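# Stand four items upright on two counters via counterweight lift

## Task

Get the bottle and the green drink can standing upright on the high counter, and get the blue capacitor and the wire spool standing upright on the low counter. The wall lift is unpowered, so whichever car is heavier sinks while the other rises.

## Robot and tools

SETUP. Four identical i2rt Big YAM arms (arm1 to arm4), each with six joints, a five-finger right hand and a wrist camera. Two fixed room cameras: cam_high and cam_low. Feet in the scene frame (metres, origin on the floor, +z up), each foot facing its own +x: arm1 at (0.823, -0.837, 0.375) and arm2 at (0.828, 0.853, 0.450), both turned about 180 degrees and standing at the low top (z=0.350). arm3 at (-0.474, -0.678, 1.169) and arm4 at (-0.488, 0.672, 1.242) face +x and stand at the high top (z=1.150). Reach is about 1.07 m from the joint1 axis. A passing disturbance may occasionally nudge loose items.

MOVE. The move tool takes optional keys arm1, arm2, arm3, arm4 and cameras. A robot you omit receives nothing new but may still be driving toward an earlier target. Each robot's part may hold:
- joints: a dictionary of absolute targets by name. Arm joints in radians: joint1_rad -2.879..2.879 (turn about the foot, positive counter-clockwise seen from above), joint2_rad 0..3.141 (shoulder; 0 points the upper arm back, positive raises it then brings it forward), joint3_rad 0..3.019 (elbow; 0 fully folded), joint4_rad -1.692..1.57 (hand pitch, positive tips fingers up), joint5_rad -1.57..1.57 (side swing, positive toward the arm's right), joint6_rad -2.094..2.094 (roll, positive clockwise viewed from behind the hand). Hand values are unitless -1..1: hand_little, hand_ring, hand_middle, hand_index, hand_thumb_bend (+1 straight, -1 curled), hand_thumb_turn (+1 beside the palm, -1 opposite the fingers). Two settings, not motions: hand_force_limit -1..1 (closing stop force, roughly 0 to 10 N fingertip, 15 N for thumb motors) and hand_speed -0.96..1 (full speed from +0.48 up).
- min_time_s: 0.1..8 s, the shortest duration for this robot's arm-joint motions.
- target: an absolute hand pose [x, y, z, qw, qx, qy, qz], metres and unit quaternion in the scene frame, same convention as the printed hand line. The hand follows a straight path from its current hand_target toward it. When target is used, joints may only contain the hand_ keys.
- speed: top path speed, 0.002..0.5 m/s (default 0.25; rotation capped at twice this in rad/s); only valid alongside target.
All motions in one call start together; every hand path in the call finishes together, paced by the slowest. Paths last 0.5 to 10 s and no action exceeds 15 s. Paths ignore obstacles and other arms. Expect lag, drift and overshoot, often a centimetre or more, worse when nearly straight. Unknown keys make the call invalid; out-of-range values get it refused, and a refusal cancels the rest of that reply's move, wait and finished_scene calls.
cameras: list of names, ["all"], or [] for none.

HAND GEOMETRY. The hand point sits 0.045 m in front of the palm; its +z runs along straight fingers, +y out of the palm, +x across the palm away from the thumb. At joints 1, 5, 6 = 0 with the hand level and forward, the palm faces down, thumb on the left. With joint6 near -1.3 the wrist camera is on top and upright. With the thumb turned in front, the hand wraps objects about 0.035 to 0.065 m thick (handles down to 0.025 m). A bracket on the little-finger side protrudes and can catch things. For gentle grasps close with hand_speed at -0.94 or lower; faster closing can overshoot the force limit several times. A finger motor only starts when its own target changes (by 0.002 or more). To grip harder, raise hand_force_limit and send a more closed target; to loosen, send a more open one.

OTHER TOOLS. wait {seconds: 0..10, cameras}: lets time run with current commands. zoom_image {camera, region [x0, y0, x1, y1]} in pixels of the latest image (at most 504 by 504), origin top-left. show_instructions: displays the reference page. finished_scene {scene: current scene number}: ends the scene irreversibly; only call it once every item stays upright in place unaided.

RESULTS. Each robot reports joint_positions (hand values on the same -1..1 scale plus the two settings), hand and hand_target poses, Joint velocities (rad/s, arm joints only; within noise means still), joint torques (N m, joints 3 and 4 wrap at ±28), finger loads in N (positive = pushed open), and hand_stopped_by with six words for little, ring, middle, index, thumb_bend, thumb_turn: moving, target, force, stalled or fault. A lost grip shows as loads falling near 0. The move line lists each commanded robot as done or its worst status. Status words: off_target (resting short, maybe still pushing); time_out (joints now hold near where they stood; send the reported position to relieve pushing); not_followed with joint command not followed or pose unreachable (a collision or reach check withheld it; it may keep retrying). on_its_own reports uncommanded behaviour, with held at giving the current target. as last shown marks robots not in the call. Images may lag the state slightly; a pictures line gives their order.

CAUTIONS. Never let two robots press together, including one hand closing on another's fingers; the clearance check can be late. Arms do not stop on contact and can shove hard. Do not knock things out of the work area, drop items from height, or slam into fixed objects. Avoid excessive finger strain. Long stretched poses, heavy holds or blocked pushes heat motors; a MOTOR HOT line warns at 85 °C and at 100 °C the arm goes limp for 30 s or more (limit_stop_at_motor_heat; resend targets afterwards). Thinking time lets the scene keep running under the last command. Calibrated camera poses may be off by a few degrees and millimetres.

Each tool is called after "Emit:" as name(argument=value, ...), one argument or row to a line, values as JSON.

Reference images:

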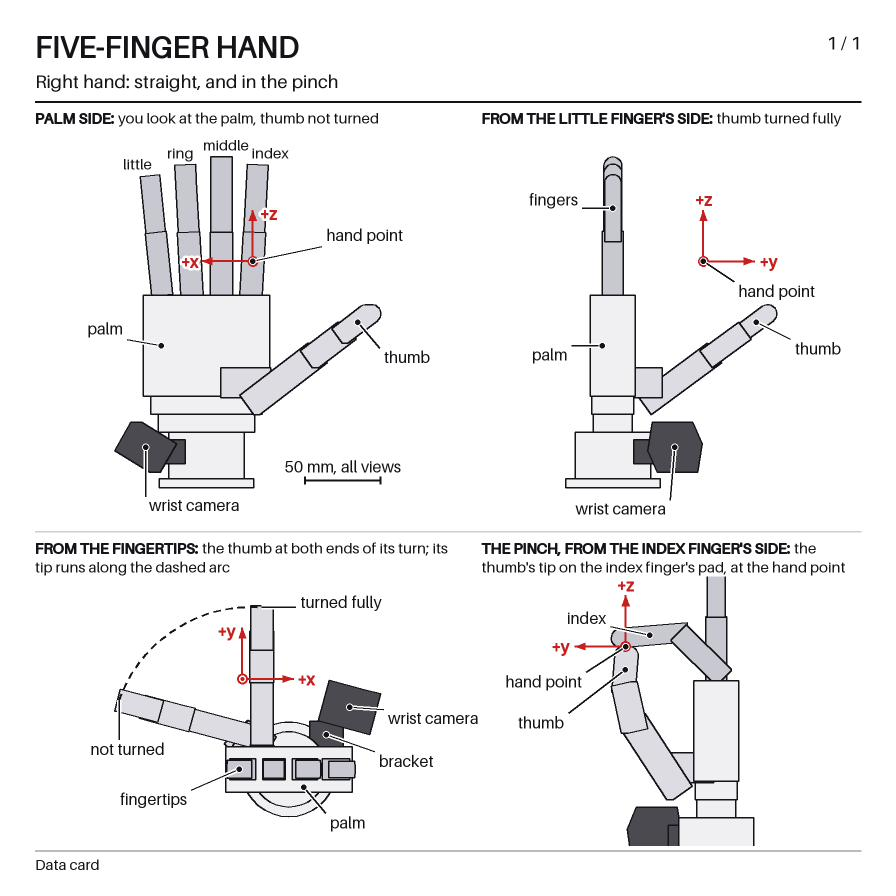

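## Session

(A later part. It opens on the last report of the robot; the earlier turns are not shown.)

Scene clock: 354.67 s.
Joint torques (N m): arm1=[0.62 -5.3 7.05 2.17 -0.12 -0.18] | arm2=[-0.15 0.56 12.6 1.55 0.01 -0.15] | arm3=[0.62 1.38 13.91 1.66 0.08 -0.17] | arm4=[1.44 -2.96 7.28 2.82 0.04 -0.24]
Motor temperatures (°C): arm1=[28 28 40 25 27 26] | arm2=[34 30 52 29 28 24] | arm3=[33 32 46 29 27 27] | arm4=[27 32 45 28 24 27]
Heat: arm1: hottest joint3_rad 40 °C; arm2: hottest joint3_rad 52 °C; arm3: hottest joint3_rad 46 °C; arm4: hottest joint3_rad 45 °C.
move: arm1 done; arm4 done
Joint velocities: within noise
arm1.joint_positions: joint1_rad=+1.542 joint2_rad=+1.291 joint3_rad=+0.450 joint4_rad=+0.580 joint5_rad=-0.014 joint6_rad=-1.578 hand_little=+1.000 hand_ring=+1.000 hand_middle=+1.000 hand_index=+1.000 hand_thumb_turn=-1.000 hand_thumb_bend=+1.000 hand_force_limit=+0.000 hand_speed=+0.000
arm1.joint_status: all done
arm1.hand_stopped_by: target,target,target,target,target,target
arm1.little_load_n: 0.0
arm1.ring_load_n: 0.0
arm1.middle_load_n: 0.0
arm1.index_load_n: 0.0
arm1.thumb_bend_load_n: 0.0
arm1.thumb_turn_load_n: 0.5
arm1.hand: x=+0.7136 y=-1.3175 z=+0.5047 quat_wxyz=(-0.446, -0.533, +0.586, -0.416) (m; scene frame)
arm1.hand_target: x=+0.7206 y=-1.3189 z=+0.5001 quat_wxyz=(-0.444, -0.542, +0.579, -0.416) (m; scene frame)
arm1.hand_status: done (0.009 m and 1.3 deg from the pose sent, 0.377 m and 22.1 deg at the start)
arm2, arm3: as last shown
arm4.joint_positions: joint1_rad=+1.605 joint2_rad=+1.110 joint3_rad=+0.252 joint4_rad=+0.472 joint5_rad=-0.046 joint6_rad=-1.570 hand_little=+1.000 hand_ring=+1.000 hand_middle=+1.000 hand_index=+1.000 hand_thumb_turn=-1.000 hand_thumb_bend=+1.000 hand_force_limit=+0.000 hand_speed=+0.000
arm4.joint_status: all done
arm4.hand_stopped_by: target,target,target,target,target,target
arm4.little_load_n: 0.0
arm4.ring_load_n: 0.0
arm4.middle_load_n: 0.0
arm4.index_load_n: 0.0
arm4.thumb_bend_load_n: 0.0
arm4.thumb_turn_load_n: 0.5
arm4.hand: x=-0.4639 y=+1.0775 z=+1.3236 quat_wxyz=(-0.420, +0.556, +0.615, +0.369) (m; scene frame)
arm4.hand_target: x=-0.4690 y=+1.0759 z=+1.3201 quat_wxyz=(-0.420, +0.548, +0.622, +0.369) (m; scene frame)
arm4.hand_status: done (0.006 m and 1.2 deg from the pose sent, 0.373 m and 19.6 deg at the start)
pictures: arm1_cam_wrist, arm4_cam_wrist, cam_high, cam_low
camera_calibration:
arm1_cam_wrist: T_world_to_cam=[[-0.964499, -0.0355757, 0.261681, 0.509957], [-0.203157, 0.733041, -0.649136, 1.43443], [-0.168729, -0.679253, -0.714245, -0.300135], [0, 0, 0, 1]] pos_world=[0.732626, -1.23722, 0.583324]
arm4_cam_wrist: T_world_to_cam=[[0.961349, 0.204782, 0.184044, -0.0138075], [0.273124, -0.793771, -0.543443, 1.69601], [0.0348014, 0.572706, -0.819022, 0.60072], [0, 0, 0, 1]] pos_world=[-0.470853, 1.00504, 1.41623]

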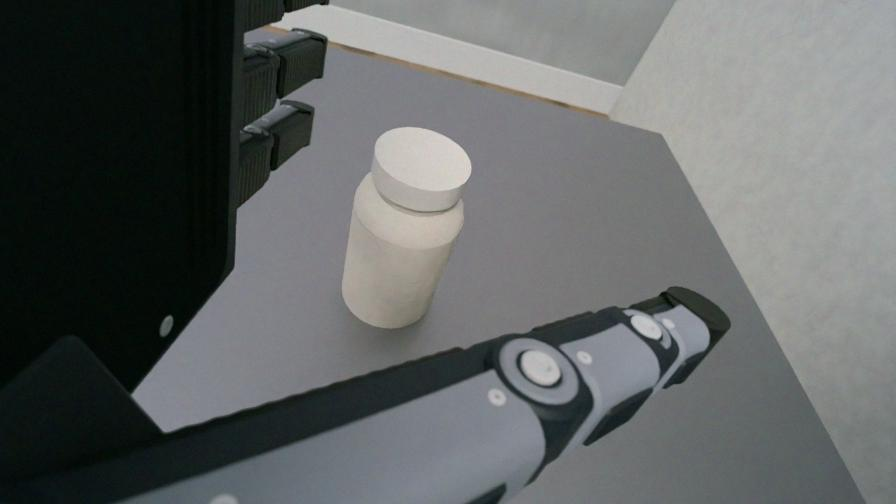

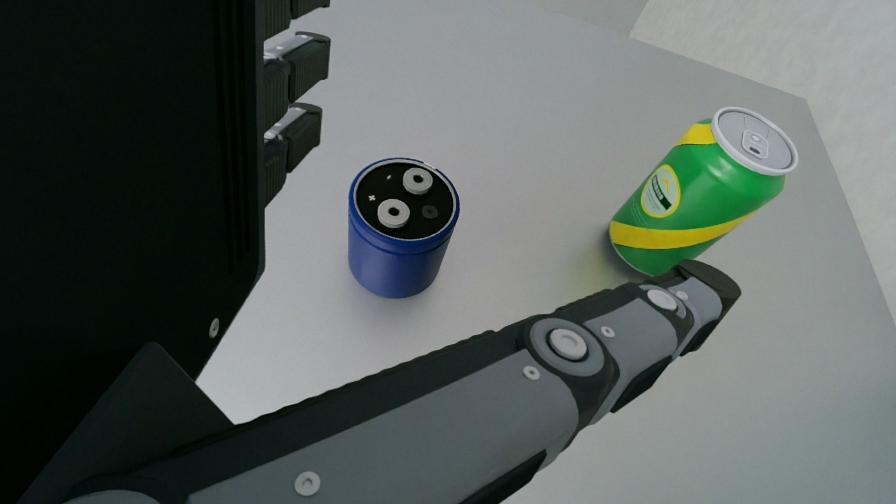

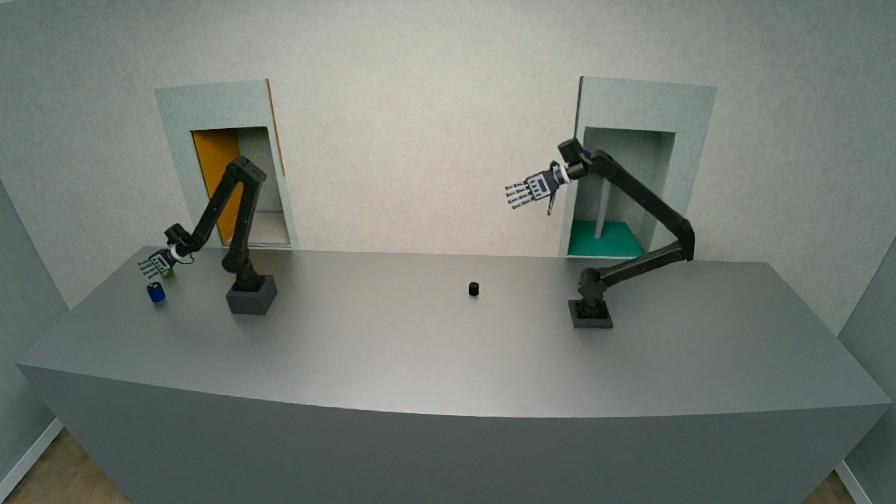

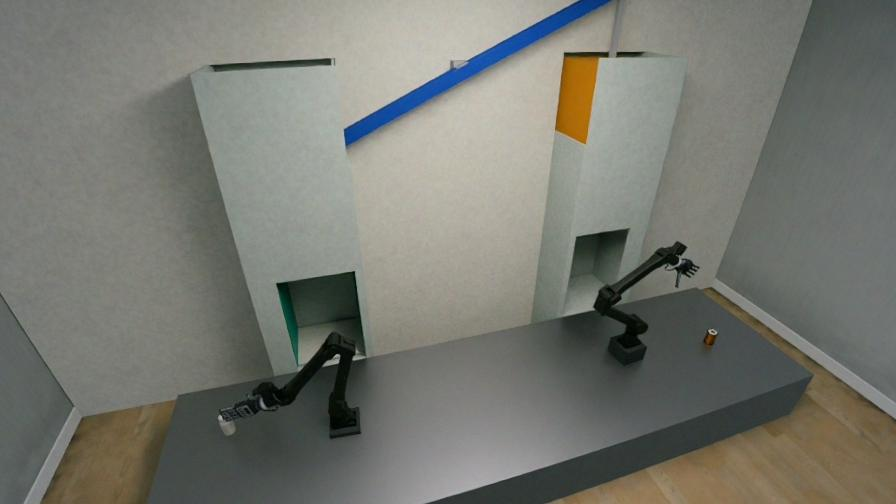

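Emit:
move(
  arm1={"target": [0.7095, -1.364, 0.447, 0.44452, 0.5421, -0.5793, 0.41597], "speed": 0.12},
  arm4={"target": [-0.480, 1.124, 1.255, -0.41979, 0.54775, 0.62236, 0.36946], "speed": 0.12},
  arm2={"joints": {"joint2_rad": 0.6, "joint3_rad": 2.0, "joint4_rad": -1.3}, "min_time_s": 4},
  arm3={"joints": {"joint2_rad": 0.6, "joint3_rad": 2.0, "joint4_rad": -1.3}, "min_time_s": 4},
  cameras=["arm1_cam_wrist", "arm4_cam_wrist"],
)

Scene clock: 398.50 s.
Joint torques (N m): arm1=[-1.26 -7.77 8.64 2.17 -0.13 -0.18] | arm2=[-0.32 5.83 4.97 1.68 -0.01 -0.16] | arm3=[0.38 7.47 5.34 1.92 0.06 -0.17] | arm4=[1.38 -6.07 7.34 2.74 0.04 -0.1]
Motor temperatures (°C): arm1=[28 28 36 25 27 26] | arm2=[34 30 53 29 28 24] | arm3=[33 32 47 29 27 27] | arm4=[27 32 39 28 24 27]
Heat: arm1: hottest joint3_rad 36 °C; arm2: hottest joint3_rad 53 °C; arm3: hottest joint3_rad 47 °C; arm4: hottest joint3_rad 39 °C.
move: arm1 off_target; arm2 done; arm3 done; arm4 off_target
Joint velocities: within noise
arm1.joint_positions: joint1_rad=+1.542 joint2_rad=+1.582 joint3_rad=+0.492 joint4_rad=+0.794 joint5_rad=-0.035 joint6_rad=-1.584 hand_little=+1.000 hand_ring=+1.000 hand_middle=+1.000 hand_index=+1.000 hand_thumb_turn=-1.000 hand_thumb_bend=+1.000 hand_force_limit=+0.000 hand_speed=+0.000
arm1.joint_status: not commanded
arm1.hand_stopped_by: target,target,target,target,target,target
arm1.little_load_n: 0.0
arm1.ring_load_n: 0.0
arm1.middle_load_n: 0.0
arm1.index_load_n: 0.0
arm1.thumb_bend_load_n: 0.0
arm1.thumb_turn_load_n: 0.0
arm1.hand: x=+0.7154 y=-1.3490 z=+0.4373 quat_wxyz=(-0.431, -0.547, +0.588, -0.412) (m; scene frame)
arm1.hand_target: x=+0.7097 y=-1.3632 z=+0.4473 quat_wxyz=(-0.444, -0.542, +0.579, -0.416) (m; scene frame)
arm1.hand_status: off_target (0.019 m and 1.9 deg from the pose sent, 0.074 m and 1.3 deg at the start)
arm2.joint_positions: joint1_rad=-1.588 joint2_rad=+0.594 joint3_rad=+1.974 joint4_rad=-1.290 joint5_rad=+0.000 joint6_rad=-1.390 hand_little=+1.000 hand_ring=+1.000 hand_middle=+1.000 hand_index=+1.000 hand_thumb_turn=+1.000 hand_thumb_bend=+1.000 hand_force_limit=+0.000 hand_speed=-0.800
arm2.joint_status: all done
arm2.hand_stopped_by: target,target,target,target,target,target
arm2.little_load_n: 0.0
arm2.ring_load_n: 0.0
arm2.middle_load_n: 0.0
arm2.index_load_n: 0.0
arm2.thumb_bend_load_n: 0.0
arm2.thumb_turn_load_n: 0.0
arm2.hand: x=+0.8750 y=+0.9562 z=+1.2052 quat_wxyz=(+0.575, -0.510, -0.450, -0.455) (m; scene frame)
arm2.hand_target: x=+0.8767 y=+0.9497 z=+1.2117 quat_wxyz=(+0.573, -0.507, -0.447, -0.463) (m; scene frame)
arm2.hand_status: not commanded
arm3.joint_positions: joint1_rad=+1.373 joint2_rad=+0.592 joint3_rad=+1.982 joint4_rad=-1.288 joint5_rad=+0.000 joint6_rad=-1.391 hand_little=+1.000 hand_ring=+1.000 hand_middle=+1.000 hand_index=+1.000 hand_thumb_turn=+1.000 hand_thumb_bend=+1.000 hand_force_limit=+0.000 hand_speed=-0.800
arm3.joint_status: all done
arm3.hand_stopped_by: target,target,target,target,target,target
arm3.little_load_n: 0.0
arm3.ring_load_n: 0.0
arm3.middle_load_n: 0.0
arm3.index_load_n: 0.0
arm3.thumb_bend_load_n: 0.0
arm3.thumb_turn_load_n: 0.0
arm3.hand: x=-0.4043 y=-0.6074 z=+1.9295 quat_wxyz=(-0.519, +0.555, +0.374, +0.532) (m; scene frame)
arm3.hand_target: x=-0.4046 y=-0.6086 z=+1.9324 quat_wxyz=(-0.518, +0.552, +0.379, +0.532) (m; scene frame)
arm3.hand_status: not commanded
arm4.joint_positions: joint1_rad=+1.632 joint2_rad=+1.582 joint3_rad=+0.288 joint4_rad=+0.869 joint5_rad=-0.021 joint6_rad=-1.570 hand_little=+1.000 hand_ring=+1.000 hand_middle=+1.000 hand_index=+1.000 hand_thumb_turn=-1.000 hand_thumb_bend=+1.000 hand_force_limit=+0.000 hand_speed=+0.000
arm4.joint_status: not commanded
arm4.hand_stopped_by: target,target,target,target,target,target
arm4.little_load_n: 0.0
arm4.ring_load_n: 0.0
arm4.middle_load_n: 0.0
arm4.index_load_n: 0.0
arm4.thumb_bend_load_n: 0.0
arm4.thumb_turn_load_n: 0.5
arm4.hand: x=-0.4724 y=+1.1065 z=+1.2453 quat_wxyz=(-0.406, +0.560, +0.626, +0.360) (m; scene frame)
arm4.hand_target: x=-0.4801 y=+1.1232 z=+1.2555 quat_wxyz=(-0.420, +0.548, +0.622, +0.369) (m; scene frame)
arm4.hand_status: off_target (0.021 m and 2.4 deg from the pose sent, 0.084 m and 1.3 deg at the start)
pictures: arm1_cam_wrist, arm4_cam_wrist
camera_calibration:
arm1_cam_wrist: T_world_to_cam=[[-0.964325, -0.0660091, 0.25636, 0.4893], [-0.217342, 0.750285, -0.624368, 1.43674], [-0.151129, -0.657811, -0.737865, -0.34271], [0, 0, 0, 1]] pos_world=[0.732315, -1.2711, 0.518744]
arm4_cam_wrist: T_world_to_cam=[[0.95808, 0.21559, 0.188689, -0.0164667], [0.283204, -0.812277, -0.509904, 1.66227], [0.0433377, 0.541966, -0.839282, 0.583586], [0, 0, 0, 1]] pos_world=[-0.480276, 1.03749, 1.3405]

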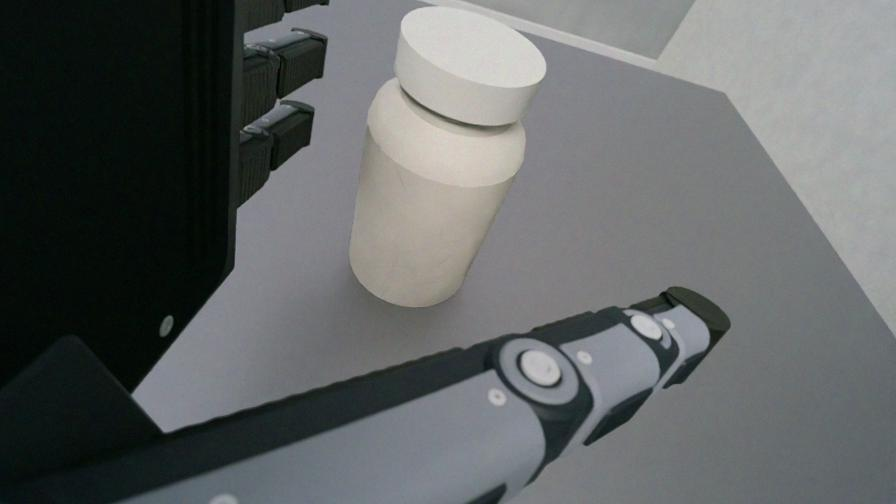

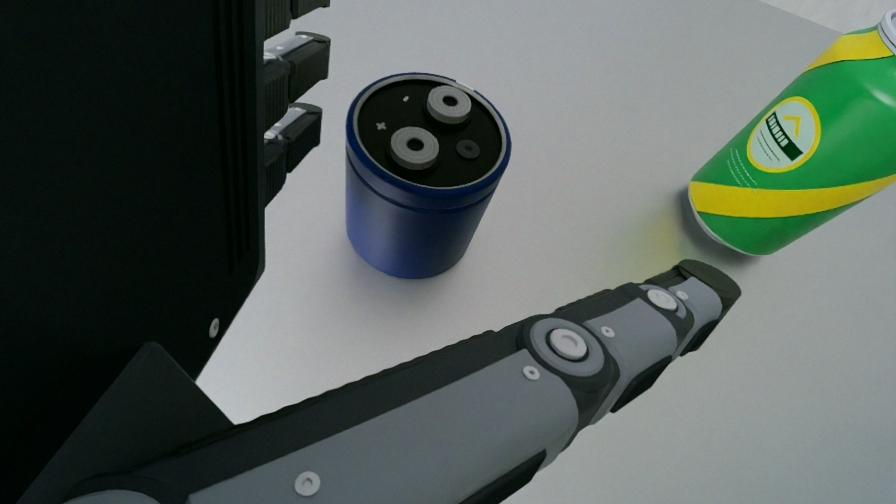

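Emit:
move(
  arm1={"target": [0.694, -1.426, 0.407, 0.44452, 0.5421, -0.5793, 0.41597], "speed": 0.1},
  arm4={"target": [-0.489, 1.19, 1.213, -0.41979, 0.54775, 0.62236, 0.36946], "speed": 0.1},
  cameras=["arm1_cam_wrist", "arm4_cam_wrist"],
)

Scene clock: 429.80 s.
Joint torques (N m): arm1=[-1.9 -10.7 7.88 2.13 -0.14 -0.18] | arm2=[-0.21 5.71 5.03 1.63 -0.03 -0.15] | arm3=[0.38 7.41 5.44 1.95 0.05 -0.17] | arm4=[1.44 -9.35 6.2 2.61 0.05 -0.1]
Motor temperatures (°C): arm1=[28 29 36 25 27 26] | arm2=[34 30 43 29 28 24] | arm3=[33 33 43 29 27 27] | arm4=[27 32 38 28 24 27]
Heat: arm1: hottest joint3_rad 36 °C; arm2: hottest joint3_rad 43 °C; arm3: hottest joint3_rad 43 °C; arm4: hottest joint3_rad 38 °C.
move: arm1 off_target; arm4 off_target
Joint velocities: within noise
arm1.joint_positions: joint1_rad=+1.527 joint2_rad=+1.816 joint3_rad=+0.664 joint4_rad=+0.859 joint5_rad=-0.056 joint6_rad=-1.590 hand_little=+1.000 hand_ring=+1.000 hand_middle=+1.000 hand_index=+1.000 hand_thumb_turn=-1.000 hand_thumb_bend=+1.000 hand_force_limit=+0.000 hand_speed=+0.000
arm1.joint_status: not commanded
arm1.hand_stopped_by: target,target,target,target,target,target
arm1.little_load_n: 0.0
arm1.ring_load_n: 0.0
arm1.middle_load_n: 0.0
arm1.index_load_n: 0.0
arm1.thumb_bend_load_n: 0.0
arm1.thumb_turn_load_n: 0.0
arm1.hand: x=+0.7047 y=-1.4136 z=+0.4010 quat_wxyz=(-0.431, -0.548, +0.585, -0.414) (m; scene frame)
arm1.hand_target: x=+0.6940 y=-1.4253 z=+0.4072 quat_wxyz=(-0.445, -0.542, +0.579, -0.416) (m; scene frame)
arm1.hand_status: off_target (0.017 m and 1.8 deg from the pose sent, 0.085 m and 1.9 deg at the start)
arm2, arm3: as last shown
arm4.joint_positions: joint1_rad=+1.638 joint2_rad=+1.849 joint3_rad=+0.477 joint4_rad=+0.953 joint5_rad=-0.016 joint6_rad=-1.570 hand_little=+1.000 hand_ring=+1.000 hand_middle=+1.000 hand_index=+1.000 hand_thumb_turn=-1.000 hand_thumb_bend=+1.000 hand_force_limit=+0.000 hand_speed=+0.000
arm4.joint_status: not commanded
arm4.hand_stopped_by: target,target,target,target,target,target
arm4.little_load_n: 0.0
arm4.ring_load_n: 0.0
arm4.middle_load_n: 0.0
arm4.index_load_n: 0.0
arm4.thumb_bend_load_n: 0.0
arm4.thumb_turn_load_n: 0.5
arm4.hand: x=-0.4805 y=+1.1752 z=+1.2073 quat_wxyz=(-0.407, +0.558, +0.625, +0.362) (m; scene frame)
arm4.hand_target: x=-0.4892 y=+1.1894 z=+1.2132 quat_wxyz=(-0.420, +0.548, +0.622, +0.369) (m; scene frame)
arm4.hand_status: off_target (0.018 m and 2.1 deg from the pose sent, 0.091 m and 2.4 deg at the start)
pictures: arm1_cam_wrist, arm4_cam_wrist
camera_calibration:
arm1_cam_wrist: T_world_to_cam=[[-0.9638, -0.0719088, 0.256746, 0.475109], [-0.222814, 0.746088, -0.627461, 1.45936], [-0.146435, -0.661954, -0.735102, -0.423841], [0, 0, 0, 1]] pos_world=[0.721011, -1.33521, 0.482141]
arm4_cam_wrist: T_world_to_cam=[[0.957565, 0.215409, 0.19149, -0.0197421], [0.284802, -0.809173, -0.513934, 1.70292], [0.0442429, 0.546661, -0.836184, 0.506031], [0, 0, 0, 1]] pos_world=[-0.488479, 1.10558, 1.3021]

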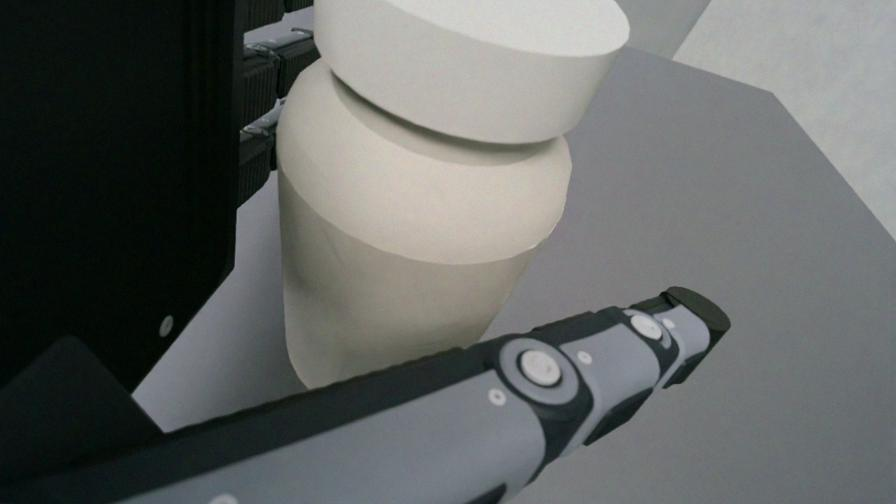

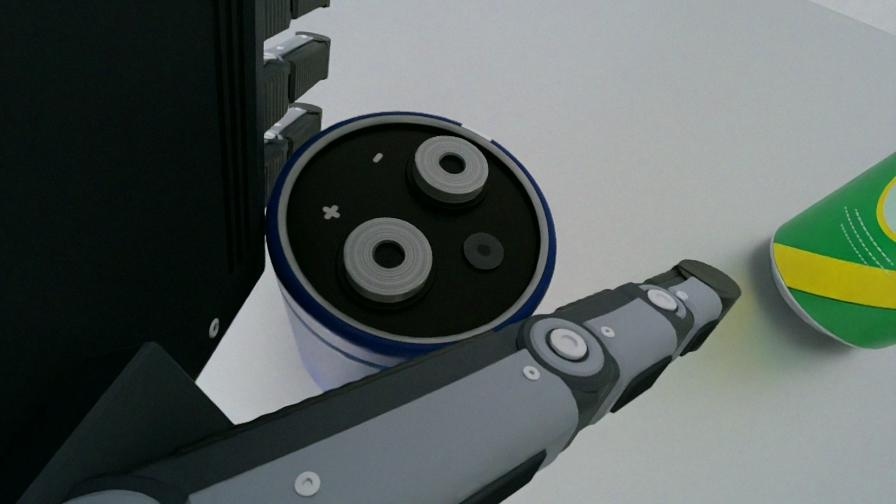

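Emit:
move(
  arm4={"target": [-0.489, 1.189, 1.2025, -0.41979, 0.54775, 0.62236, 0.36946], "speed": 0.05},
)

Emit:
move(
  arm1={"joints": {"hand_index": -1.0, "hand_middle": -1.0, "hand_thumb_bend": -1.0, "hand_force_limit": 0.0, "hand_speed": -0.93}},
  arm4={"joints": {"hand_index": -1.0, "hand_middle": -1.0, "hand_thumb_bend": -1.0, "hand_force_limit": 0.0, "hand_speed": -0.93}},
  cameras=["arm1_cam_wrist", "arm4_cam_wrist"],
)

Scene clock: 451.17 s.
Joint torques (N m): arm1=[-1.9 -10.64 7.92 2.15 -0.14 -0.18] | arm2=[-0.26 5.83 5.04 1.66 0 -0.16] | arm3=[0.5 7.53 5.31 1.76 0.08 -0.16] | arm4=[1.26 -9.47 6.01 2.74 0.05 -0.11]
Motor temperatures (°C): arm1=[28 29 35 25 27 26] | arm2=[34 30 40 29 28 24] | arm3=[33 34 41 29 27 26] | arm4=[27 33 36 28 24 27]
Heat: arm1: hottest joint3_rad 35 °C; arm2: hottest joint3_rad 40 °C; arm3: hottest joint3_rad 41 °C; arm4: hottest joint3_rad 36 °C.
move: arm4 off_target
Joint velocities: within noise
arm1, arm2, arm3: as last shown
arm1.hand_target: x=+0.6940 y=-1.4252 z=+0.4072 quat_wxyz=(-0.445, -0.542, +0.579, -0.416) (m; scene frame)
arm3.little_load_n: -0.5
arm4.joint_positions: joint1_rad=+1.638 joint2_rad=+1.891 joint3_rad=+0.477 joint4_rad=+0.993 joint5_rad=-0.016 joint6_rad=-1.570 hand_little=+1.000 hand_ring=+1.000 hand_middle=+1.000 hand_index=+1.000 hand_thumb_turn=-1.000 hand_thumb_bend=+1.000 hand_force_limit=+0.000 hand_speed=+0.000
arm4.joint_status: not commanded
arm4.hand_stopped_by: target,target,target,target,target,target
arm4.little_load_n: 0.0
arm4.ring_load_n: 0.0
arm4.middle_load_n: 0.0
arm4.index_load_n: 0.0
arm4.thumb_bend_load_n: 0.0
arm4.thumb_turn_load_n: 0.0
arm4.hand: x=-0.4803 y=+1.1736 z=+1.1968 quat_wxyz=(-0.407, +0.559, +0.626, +0.362) (m; scene frame)
arm4.hand_target: x=-0.4892 y=+1.1883 z=+1.2028 quat_wxyz=(-0.420, +0.548, +0.622, +0.369) (m; scene frame)
arm4.hand_status: off_target (0.019 m and 2.1 deg from the pose sent, 0.017 m and 2.1 deg at the start)
pictures: none

Scene clock: 459.40 s.
Joint torques (N m): arm1=[-1.85 -10.75 7.5 1.98 -0.06 -0.19] | arm2=[-0.26 5.83 5.05 1.68 -0.01 -0.16] | arm3=[0.32 7.3 5.34 1.99 0.08 -0.12] | arm4=[0.97 -9.41 5.97 2.7 0.04 -0.11]
Motor temperatures (°C): arm1=[28 29 34 25 27 26] | arm2=[34 30 39 29 28 24] | arm3=[33 34 40 29 27 26] | arm4=[27 33 35 28 24 27]
Heat: arm1: hottest joint3_rad 34 °C; arm2: hottest joint3_rad 39 °C; arm3: hottest joint3_rad 40 °C; arm4: hottest joint3_rad 35 °C.
move: arm1 off_target; arm4 off_target
Joint velocities: within noise
arm1.joint_positions: joint1_rad=+1.527 joint2_rad=+1.816 joint3_rad=+0.669 joint4_rad=+0.864 joint5_rad=-0.059 joint6_rad=-1.590 hand_little=+1.000 hand_ring=+1.000 hand_middle=+0.090 hand_index=+0.149 hand_thumb_turn=-1.000 hand_thumb_bend=+0.543 hand_force_limit=+0.000 hand_speed=-0.930
arm1.joint_status: hand_middle off_target (ended at +0.090, target -1.000); hand_index off_target (ended at +0.149, target -1.000); hand_thumb_bend off_target (ended at +0.543, target -1.000); the others done
arm1.hand_stopped_by: target,target,force,force,force,target
arm1.little_load_n: 0.0
arm1.ring_load_n: 0.0
arm1.middle_load_n: 5.0
arm1.index_load_n: 4.5
arm1.thumb_bend_load_n: 10.5
arm1.thumb_turn_load_n: 0.5
arm1.hand: x=+0.7048 y=-1.4167 z=+0.4044 quat_wxyz=(-0.434, -0.547, +0.582, -0.418) (m; scene frame)
arm1.hand_target: x=+0.6941 y=-1.4253 z=+0.4073 quat_wxyz=(-0.445, -0.542, +0.579, -0.416) (m; scene frame)
arm1.hand_status: not commanded
arm2, arm3: as last shown
arm3.little_load_n: 0.0
arm4.joint_positions: joint1_rad=+1.638 joint2_rad=+1.891 joint3_rad=+0.478 joint4_rad=+0.994 joint5_rad=-0.015 joint6_rad=-1.570 hand_little=+1.000 hand_ring=+1.000 hand_middle=+0.149 hand_index=+0.392 hand_thumb_turn=-1.000 hand_thumb_bend=+0.694 hand_force_limit=+0.000 hand_speed=-0.930
arm4.joint_status: hand_middle off_target (ended at +0.149, target -1.000); hand_index off_target (ended at +0.392, target -1.000); hand_thumb_bend off_target (ended at +0.694, target -1.000); the others done
arm4.hand_stopped_by: target,target,force,force,force,target
arm4.little_load_n: 0.0
arm4.ring_load_n: 0.0
arm4.middle_load_n: 5.0
arm4.index_load_n: 3.0
arm4.thumb_bend_load_n: 9.5
arm4.thumb_turn_load_n: 1.0
arm4.hand: x=-0.4802 y=+1.1740 z=+1.1971 quat_wxyz=(-0.407, +0.558, +0.625, +0.363) (m; scene frame)
arm4.hand_target: x=-0.4890 y=+1.1884 z=+1.2028 quat_wxyz=(-0.420, +0.548, +0.622, +0.369) (m; scene frame)
arm4.hand_status: not commanded
pictures: arm1_cam_wrist, arm4_cam_wrist
camera_calibration:
arm1_cam_wrist: T_world_to_cam=[[-0.963406, -0.0717842, 0.258254, 0.473434], [-0.225224, 0.73919, -0.634723, 1.45866], [-0.145336, -0.669661, -0.728307, -0.437789], [0, 0, 0, 1]] pos_world=[0.721009, -1.33741, 0.484735]
arm4_cam_wrist: T_world_to_cam=[[0.957655, 0.214754, 0.191776, -0.0173466], [0.284406, -0.809325, -0.513913, 1.69668], [0.0448441, 0.546694, -0.836131, 0.498284], [0, 0, 0, 1]] pos_world=[-0.488279, 1.10448, 1.2919]

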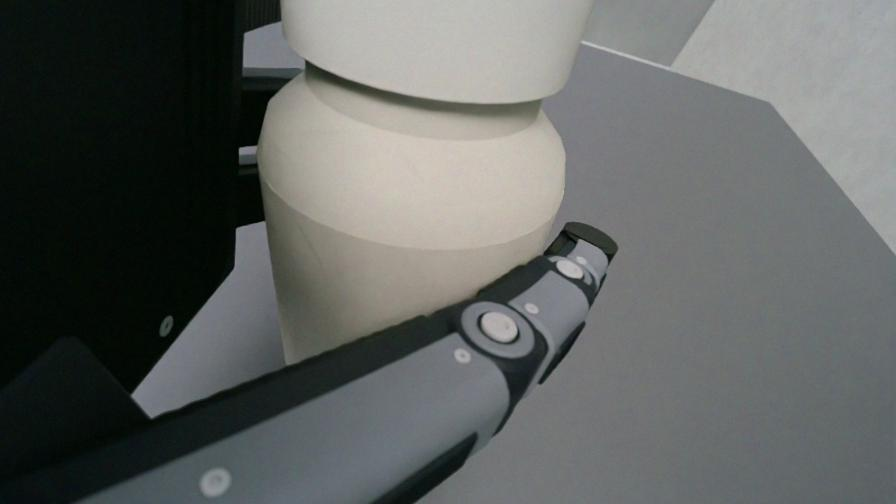

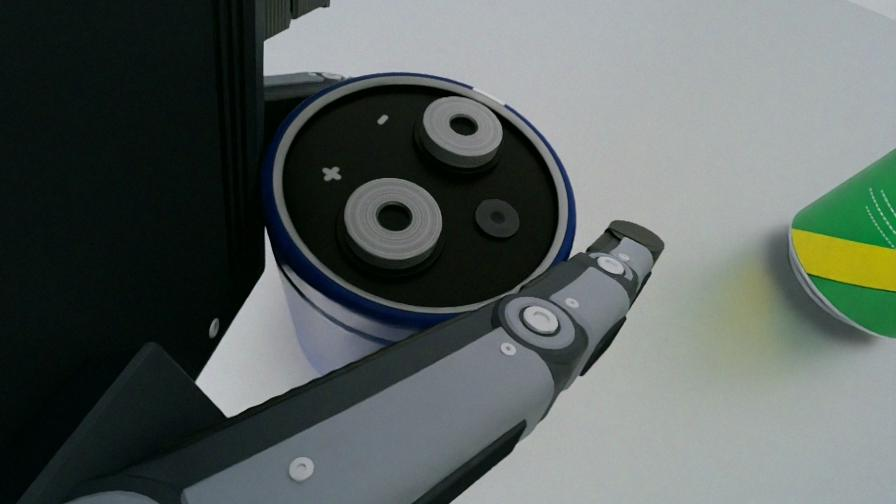

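Emit:
move(
  arm1={"target": [0.7206, -1.319, 0.50, 0.44452, 0.5421, -0.5793, 0.41597], "speed": 0.1},
  arm4={"target": [-0.469, 1.076, 1.32, -0.41979, 0.54775, 0.62236, 0.36946], "speed": 0.1},
  cameras=["arm1_cam_wrist", "arm4_cam_wrist", "cam_high", "cam_low"],
)

Scene clock: 472.30 s.
Joint torques (N m): arm1=[0.73 -8.12 7.02 1.48 0.03 -0.07] | arm2=[-0.26 5.83 5.04 1.72 -0.01 -0.15] | arm3=[0.32 7.53 5.41 1.98 0.1 -0.15] | arm4=[-1.08 -5.13 7.38 1.68 -0.11 -0.22]
Motor temperatures (°C): arm1=[28 30 34 25 27 26] | arm2=[34 30 39 29 28 24] | arm3=[33 34 39 29 27 26] | arm4=[27 33 35 28 24 27]
Heat: arm1: hottest joint3_rad 34 °C; arm2: hottest joint3_rad 39 °C; arm3: hottest joint3_rad 39 °C; arm4: hottest joint3_rad 35 °C.
move: arm1 done; arm4 done
Joint velocities: within noise
arm1.joint_positions: joint1_rad=+1.540 joint2_rad=+1.322 joint3_rad=+0.447 joint4_rad=+0.600 joint5_rad=-0.018 joint6_rad=-1.590 hand_little=+1.000 hand_ring=+1.000 hand_middle=+0.090 hand_index=+0.149 hand_thumb_turn=-1.000 hand_thumb_bend=+0.543 hand_force_limit=+0.000 hand_speed=-0.930
arm1.joint_status: not commanded
arm1.hand_stopped_by: target,target,force,force,force,target
arm1.little_load_n: -0.5
arm1.ring_load_n: 0.0
arm1.middle_load_n: 5.0
arm1.index_load_n: 4.5
arm1.thumb_bend_load_n: 10.5
arm1.thumb_turn_load_n: 0.5
arm1.hand: x=+0.7132 y=-1.3188 z=+0.4948 quat_wxyz=(-0.444, -0.540, +0.585, -0.411) (m; scene frame)
arm1.hand_target: x=+0.7204 y=-1.3191 z=+0.5000 quat_wxyz=(-0.445, -0.542, +0.579, -0.416) (m; scene frame)
arm1.hand_status: done (0.009 m and 0.9 deg from the pose sent, 0.138 m and 1.4 deg at the start)
arm2, arm3: as last shown
arm4.joint_positions: joint1_rad=+1.636 joint2_rad=+1.134 joint3_rad=+0.248 joint4_rad=+0.508 joint5_rad=-0.041 joint6_rad=-1.570 hand_little=+1.000 hand_ring=+1.000 hand_middle=+0.148 hand_index=+0.391 hand_thumb_turn=-1.000 hand_thumb_bend=+0.692 hand_force_limit=+0.000 hand_speed=-0.930
arm4.joint_status: not commanded
arm4.hand_stopped_by: target,target,force,force,force,target
arm4.little_load_n: 0.0
arm4.ring_load_n: 0.0
arm4.middle_load_n: 0.5
arm4.index_load_n: 0.0
arm4.thumb_bend_load_n: 0.0
arm4.thumb_turn_load_n: 0.0
arm4.hand: x=-0.4757 y=+1.0801 z=+1.3216 quat_wxyz=(-0.427, +0.546, +0.621, +0.367) (m; scene frame)
arm4.hand_target: x=-0.4691 y=+1.0760 z=+1.3198 quat_wxyz=(-0.420, +0.548, +0.622, +0.369) (m; scene frame)
arm4.hand_status: done (0.008 m and 0.9 deg from the pose sent, 0.158 m and 2.1 deg at the start)
pictures: arm1_cam_wrist, arm4_cam_wrist, cam_high, cam_low
camera_calibration:
arm1_cam_wrist: T_world_to_cam=[[-0.961784, -0.0449315, 0.270098, 0.493581], [-0.213506, 0.740657, -0.637058, 1.44038], [-0.171426, -0.67038, -0.721945, -0.290681], [0, 0, 0, 1]] pos_world=[0.732418, -1.23951, 0.574433]
arm4_cam_wrist: T_world_to_cam=[[0.955443, 0.228277, 0.187133, -0.034971], [0.294458, -0.781301, -0.550331, 1.70602], [0.0205795, 0.580912, -0.813706, 0.575416], [0, 0, 0, 1]] pos_world=[-0.480779, 1.00663, 1.41364]

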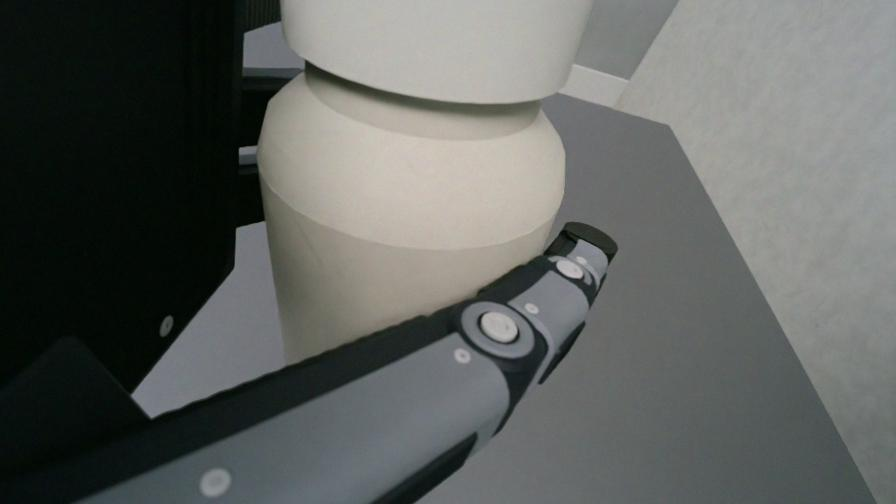

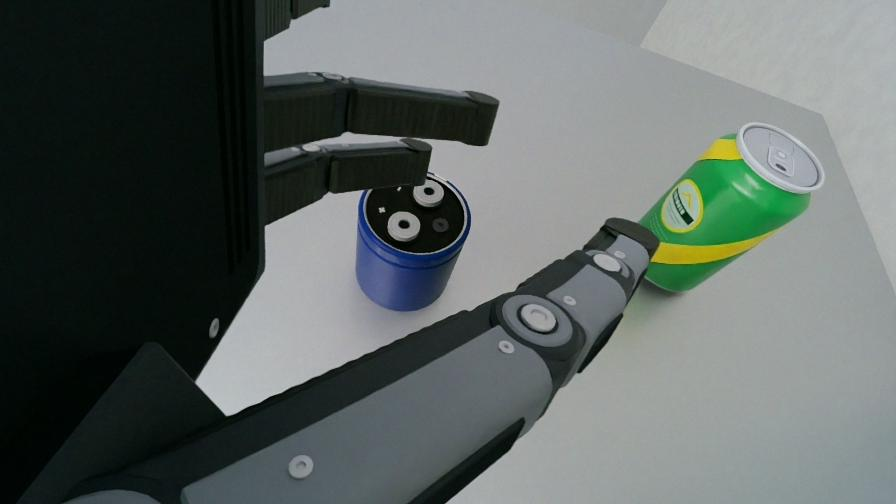

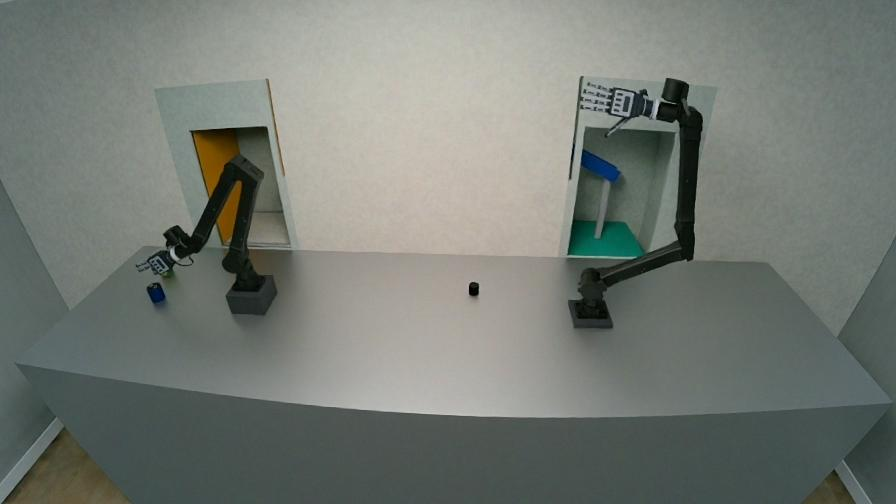

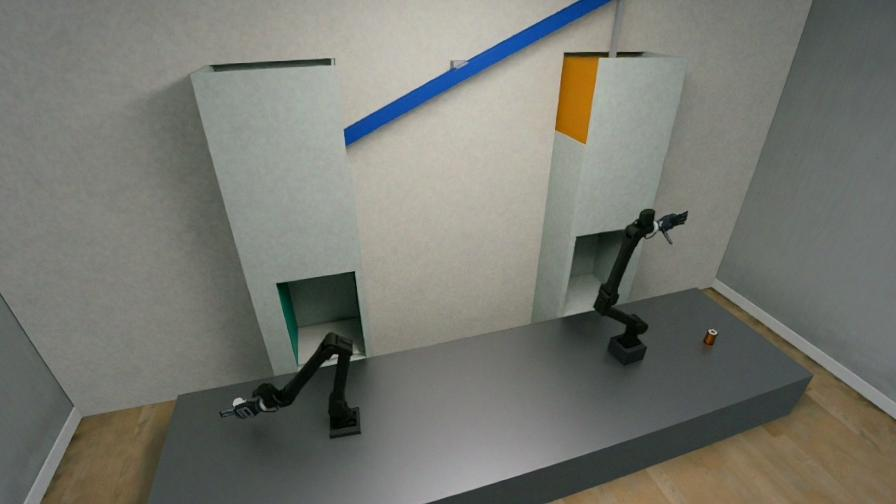

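Emit:
move(
  arm1={"target": [0.56, -1.14, 0.54, 0.5664, 0.29077, -0.73814, 0.22311], "speed": 0.15},
  arm4={"joints": {"hand_index": 1.0, "hand_middle": 1.0, "hand_thumb_bend": 1.0, "hand_speed": 0.0}},
)

Emit:
move(
  arm1={"target": [0.46, -0.925, 0.53, 0.60876, 0, -0.79336, 0], "speed": 0.15},
  arm4={"target": [-0.500, 1.182, 1.199, -0.457, 0.52417, 0.59557, 0.40221], "speed": 0.1},
  cameras=["arm1_cam_wrist", "arm4_cam_wrist"],
)

Scene clock: 518.33 s.
Joint torques (N m): arm1=[-2.08 -4.07 9.25 1.35 0.13 -0.01] | arm2=[-0.21 5.83 5.05 1.68 -0.02 -0.16] | arm3=[0.38 7.65 5.3 1.83 0.08 -0.19] | arm4=[-1.03 -4.78 7.38 1.7 -0.11 -0.23]
Motor temperatures (°C): arm1=[28 30 35 25 27 26] | arm2=[34 30 37 29 28 24] | arm3=[33 34 38 29 27 26] | arm4=[27 33 35 28 24 27]
Heat: arm1: hottest joint3_rad 35 °C; arm2: hottest joint3_rad 37 °C; arm3: hottest joint3_rad 38 °C; arm4: hottest joint3_rad 35 °C.
move: arm1 done; arm4 done
Joint velocities: within noise
arm1.joint_positions: joint1_rad=+1.293 joint2_rad=+0.946 joint3_rad=+0.348 joint4_rad=+0.301 joint5_rad=+0.441 joint6_rad=-1.466 hand_little=+1.000 hand_ring=+1.000 hand_middle=+0.090 hand_index=+0.149 hand_thumb_turn=-1.000 hand_thumb_bend=+0.543 hand_force_limit=+0.000 hand_speed=-0.930
arm1.joint_status: not commanded
arm1.hand_stopped_by: target,target,force,force,force,target
arm1.little_load_n: 0.0
arm1.ring_load_n: 0.0
arm1.middle_load_n: 5.0
arm1.index_load_n: 4.0
arm1.thumb_bend_load_n: 10.5
arm1.thumb_turn_load_n: 0.0
arm1.hand: x=+0.5651 y=-1.1434 z=+0.5331 quat_wxyz=(-0.561, -0.303, +0.738, -0.222) (m; scene frame)
arm1.hand_target: x=+0.5600 y=-1.1400 z=+0.5401 quat_wxyz=(-0.567, -0.291, +0.738, -0.223) (m; scene frame)
arm1.hand_status: done (0.009 m and 1.5 deg from the pose sent, 0.240 m and 42.4 deg at the start)
arm2, arm3: as last shown
arm2.index_load_n: -0.5
arm4.joint_positions: joint1_rad=+1.636 joint2_rad=+1.134 joint3_rad=+0.248 joint4_rad=+0.508 joint5_rad=-0.042 joint6_rad=-1.570 hand_little=+1.000 hand_ring=+1.000 hand_middle=+1.000 hand_index=+1.000 hand_thumb_turn=-1.000 hand_thumb_bend=+1.000 hand_force_limit=+0.000 hand_speed=+0.000
arm4.joint_status: all done
arm4.hand_stopped_by: target,target,target,target,target,target
arm4.little_load_n: 0.0
arm4.ring_load_n: 0.0
arm4.middle_load_n: 0.0
arm4.index_load_n: 0.0
arm4.thumb_bend_load_n: 0.0
arm4.thumb_turn_load_n: 0.5
arm4.hand: x=-0.4757 y=+1.0801 z=+1.3216 quat_wxyz=(-0.427, +0.545, +0.621, +0.367) (m; scene frame)
arm4.hand_target: x=-0.4692 y=+1.0760 z=+1.3198 quat_wxyz=(-0.420, +0.548, +0.622, +0.369) (m; scene frame)
arm4.hand_status: not commanded
pictures: none

Scene clock: 521.53 s.
Joint torques (N m): arm1=[-2.02 -1.55 10.18 2.17 0.15 -0.01] | arm2=[-0.21 5.89 5.01 1.65 -0.02 -0.16] | arm3=[0.79 7.47 5.3 1.88 0.08 -0.16] | arm4=[1.32 -9.82 3.77 2.78 0.07 0.02]
Motor temperatures (°C): arm1=[28 30 35 25 27 26] | arm2=[34 30 37 29 28 24] | arm3=[33 34 38 29 27 26] | arm4=[27 32 35 28 24 27]
Heat: arm1: hottest joint3_rad 35 °C; arm2: hottest joint3_rad 37 °C; arm3: hottest joint3_rad 38 °C; arm4: hottest joint3_rad 35 °C.
move: arm1 off_target; arm4 off_target
Joint velocities: within noise
arm1.joint_positions: joint1_rad=+0.783 joint2_rad=+0.908 joint3_rad=+0.310 joint4_rad=+0.247 joint5_rad=+0.672 joint6_rad=-1.378 hand_little=+1.000 hand_ring=+1.000 hand_middle=+0.090 hand_index=+0.149 hand_thumb_turn=-1.000 hand_thumb_bend=+0.543 hand_force_limit=+0.000 hand_speed=-0.930
arm1.joint_status: not commanded
arm1.hand_stopped_by: target,target,force,force,force,target
arm1.little_load_n: 0.0
arm1.ring_load_n: 0.0
arm1.middle_load_n: 5.0
arm1.index_load_n: 4.0
arm1.thumb_bend_load_n: 10.5
arm1.thumb_turn_load_n: 0.5
arm1.hand: x=+0.4680 y=-0.9250 z=+0.5202 quat_wxyz=(-0.599, -0.015, +0.801, +0.005) (m; scene frame)
arm1.hand_target: x=+0.4605 y=-0.9249 z=+0.5301 quat_wxyz=(-0.609, +0.000, +0.793, +0.000) (m; scene frame)
arm1.hand_status: off_target (0.013 m and 2.3 deg from the pose sent, 0.242 m and 44.1 deg at the start)
arm2, arm3: as last shown
arm2.index_load_n: 0.0
arm4.joint_positions: joint1_rad=+1.674 joint2_rad=+2.023 joint3_rad=+0.458 joint4_rad=+1.277 joint5_rad=+0.019 joint6_rad=-1.570 hand_little=+1.000 hand_ring=+1.000 hand_middle=+1.000 hand_index=+1.000 hand_thumb_turn=-1.000 hand_thumb_bend=+1.000 hand_force_limit=+0.000 hand_speed=+0.000
arm4.joint_status: not commanded
arm4.hand_stopped_by: target,target,target,target,target,target
arm4.little_load_n: 0.0
arm4.ring_load_n: 0.0
arm4.middle_load_n: 0.0
arm4.index_load_n: 0.0
arm4.thumb_bend_load_n: 0.0
arm4.thumb_turn_load_n: 0.0
arm4.hand: x=-0.4913 y=+1.1739 z=+1.1973 quat_wxyz=(-0.445, +0.530, +0.601, +0.401) (m; scene frame)
arm4.hand_target: x=-0.5000 y=+1.1817 z=+1.1991 quat_wxyz=(-0.457, +0.524, +0.596, +0.402) (m; scene frame)
arm4.hand_status: off_target (0.012 m and 1.7 deg from the pose sent, 0.161 m and 6.6 deg at the start)
pictures: arm1_cam_wrist, arm4_cam_wrist
camera_calibration:
arm1_cam_wrist: T_world_to_cam=[[-0.141819, 0.94529, 0.293793, 0.788485], [0.725961, 0.301087, -0.618326, 0.256485], [-0.672954, 0.125592, -0.728944, 0.924221], [0, 0, 0, 1]] pos_world=[0.547583, -0.938646, 0.600645]
arm4_cam_wrist: T_world_to_cam=[[0.95744, 0.192209, 0.215323, -0.00852878], [0.28591, -0.7338, -0.616274, 1.73447], [0.0395504, 0.651608, -0.757524, 0.279163], [0, 0, 0, 1]] pos_world=[-0.498778, 1.09249, 1.28222]

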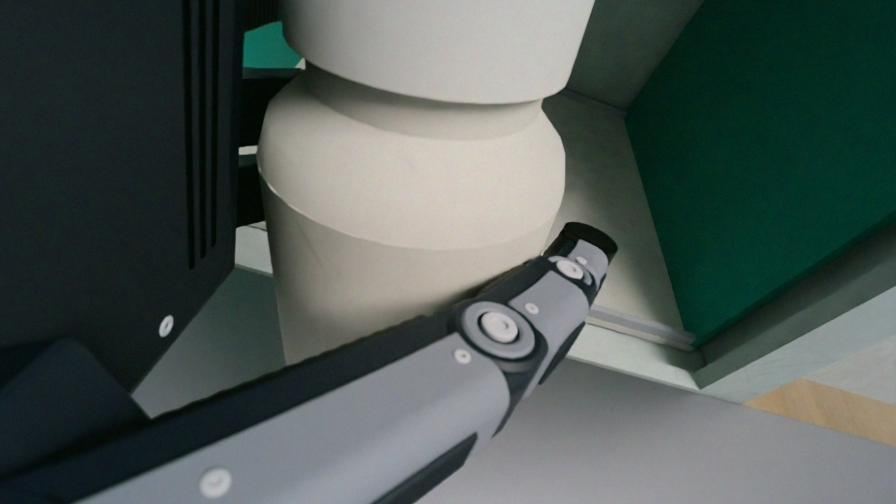

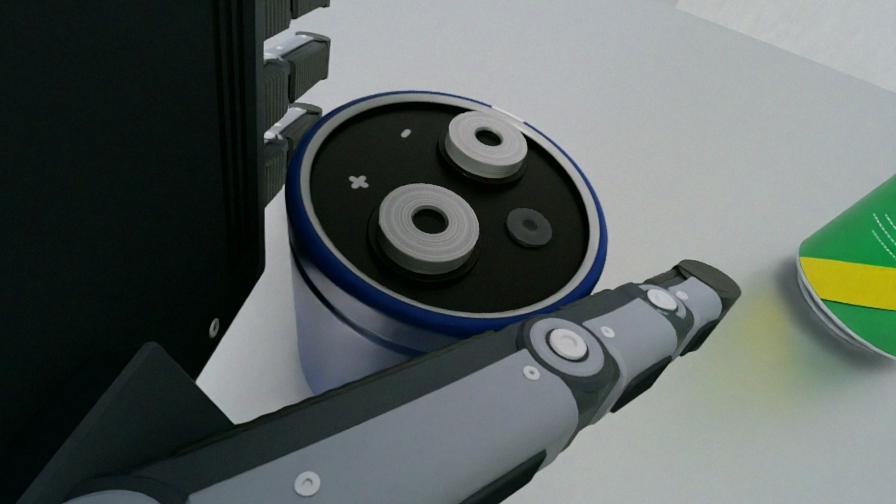

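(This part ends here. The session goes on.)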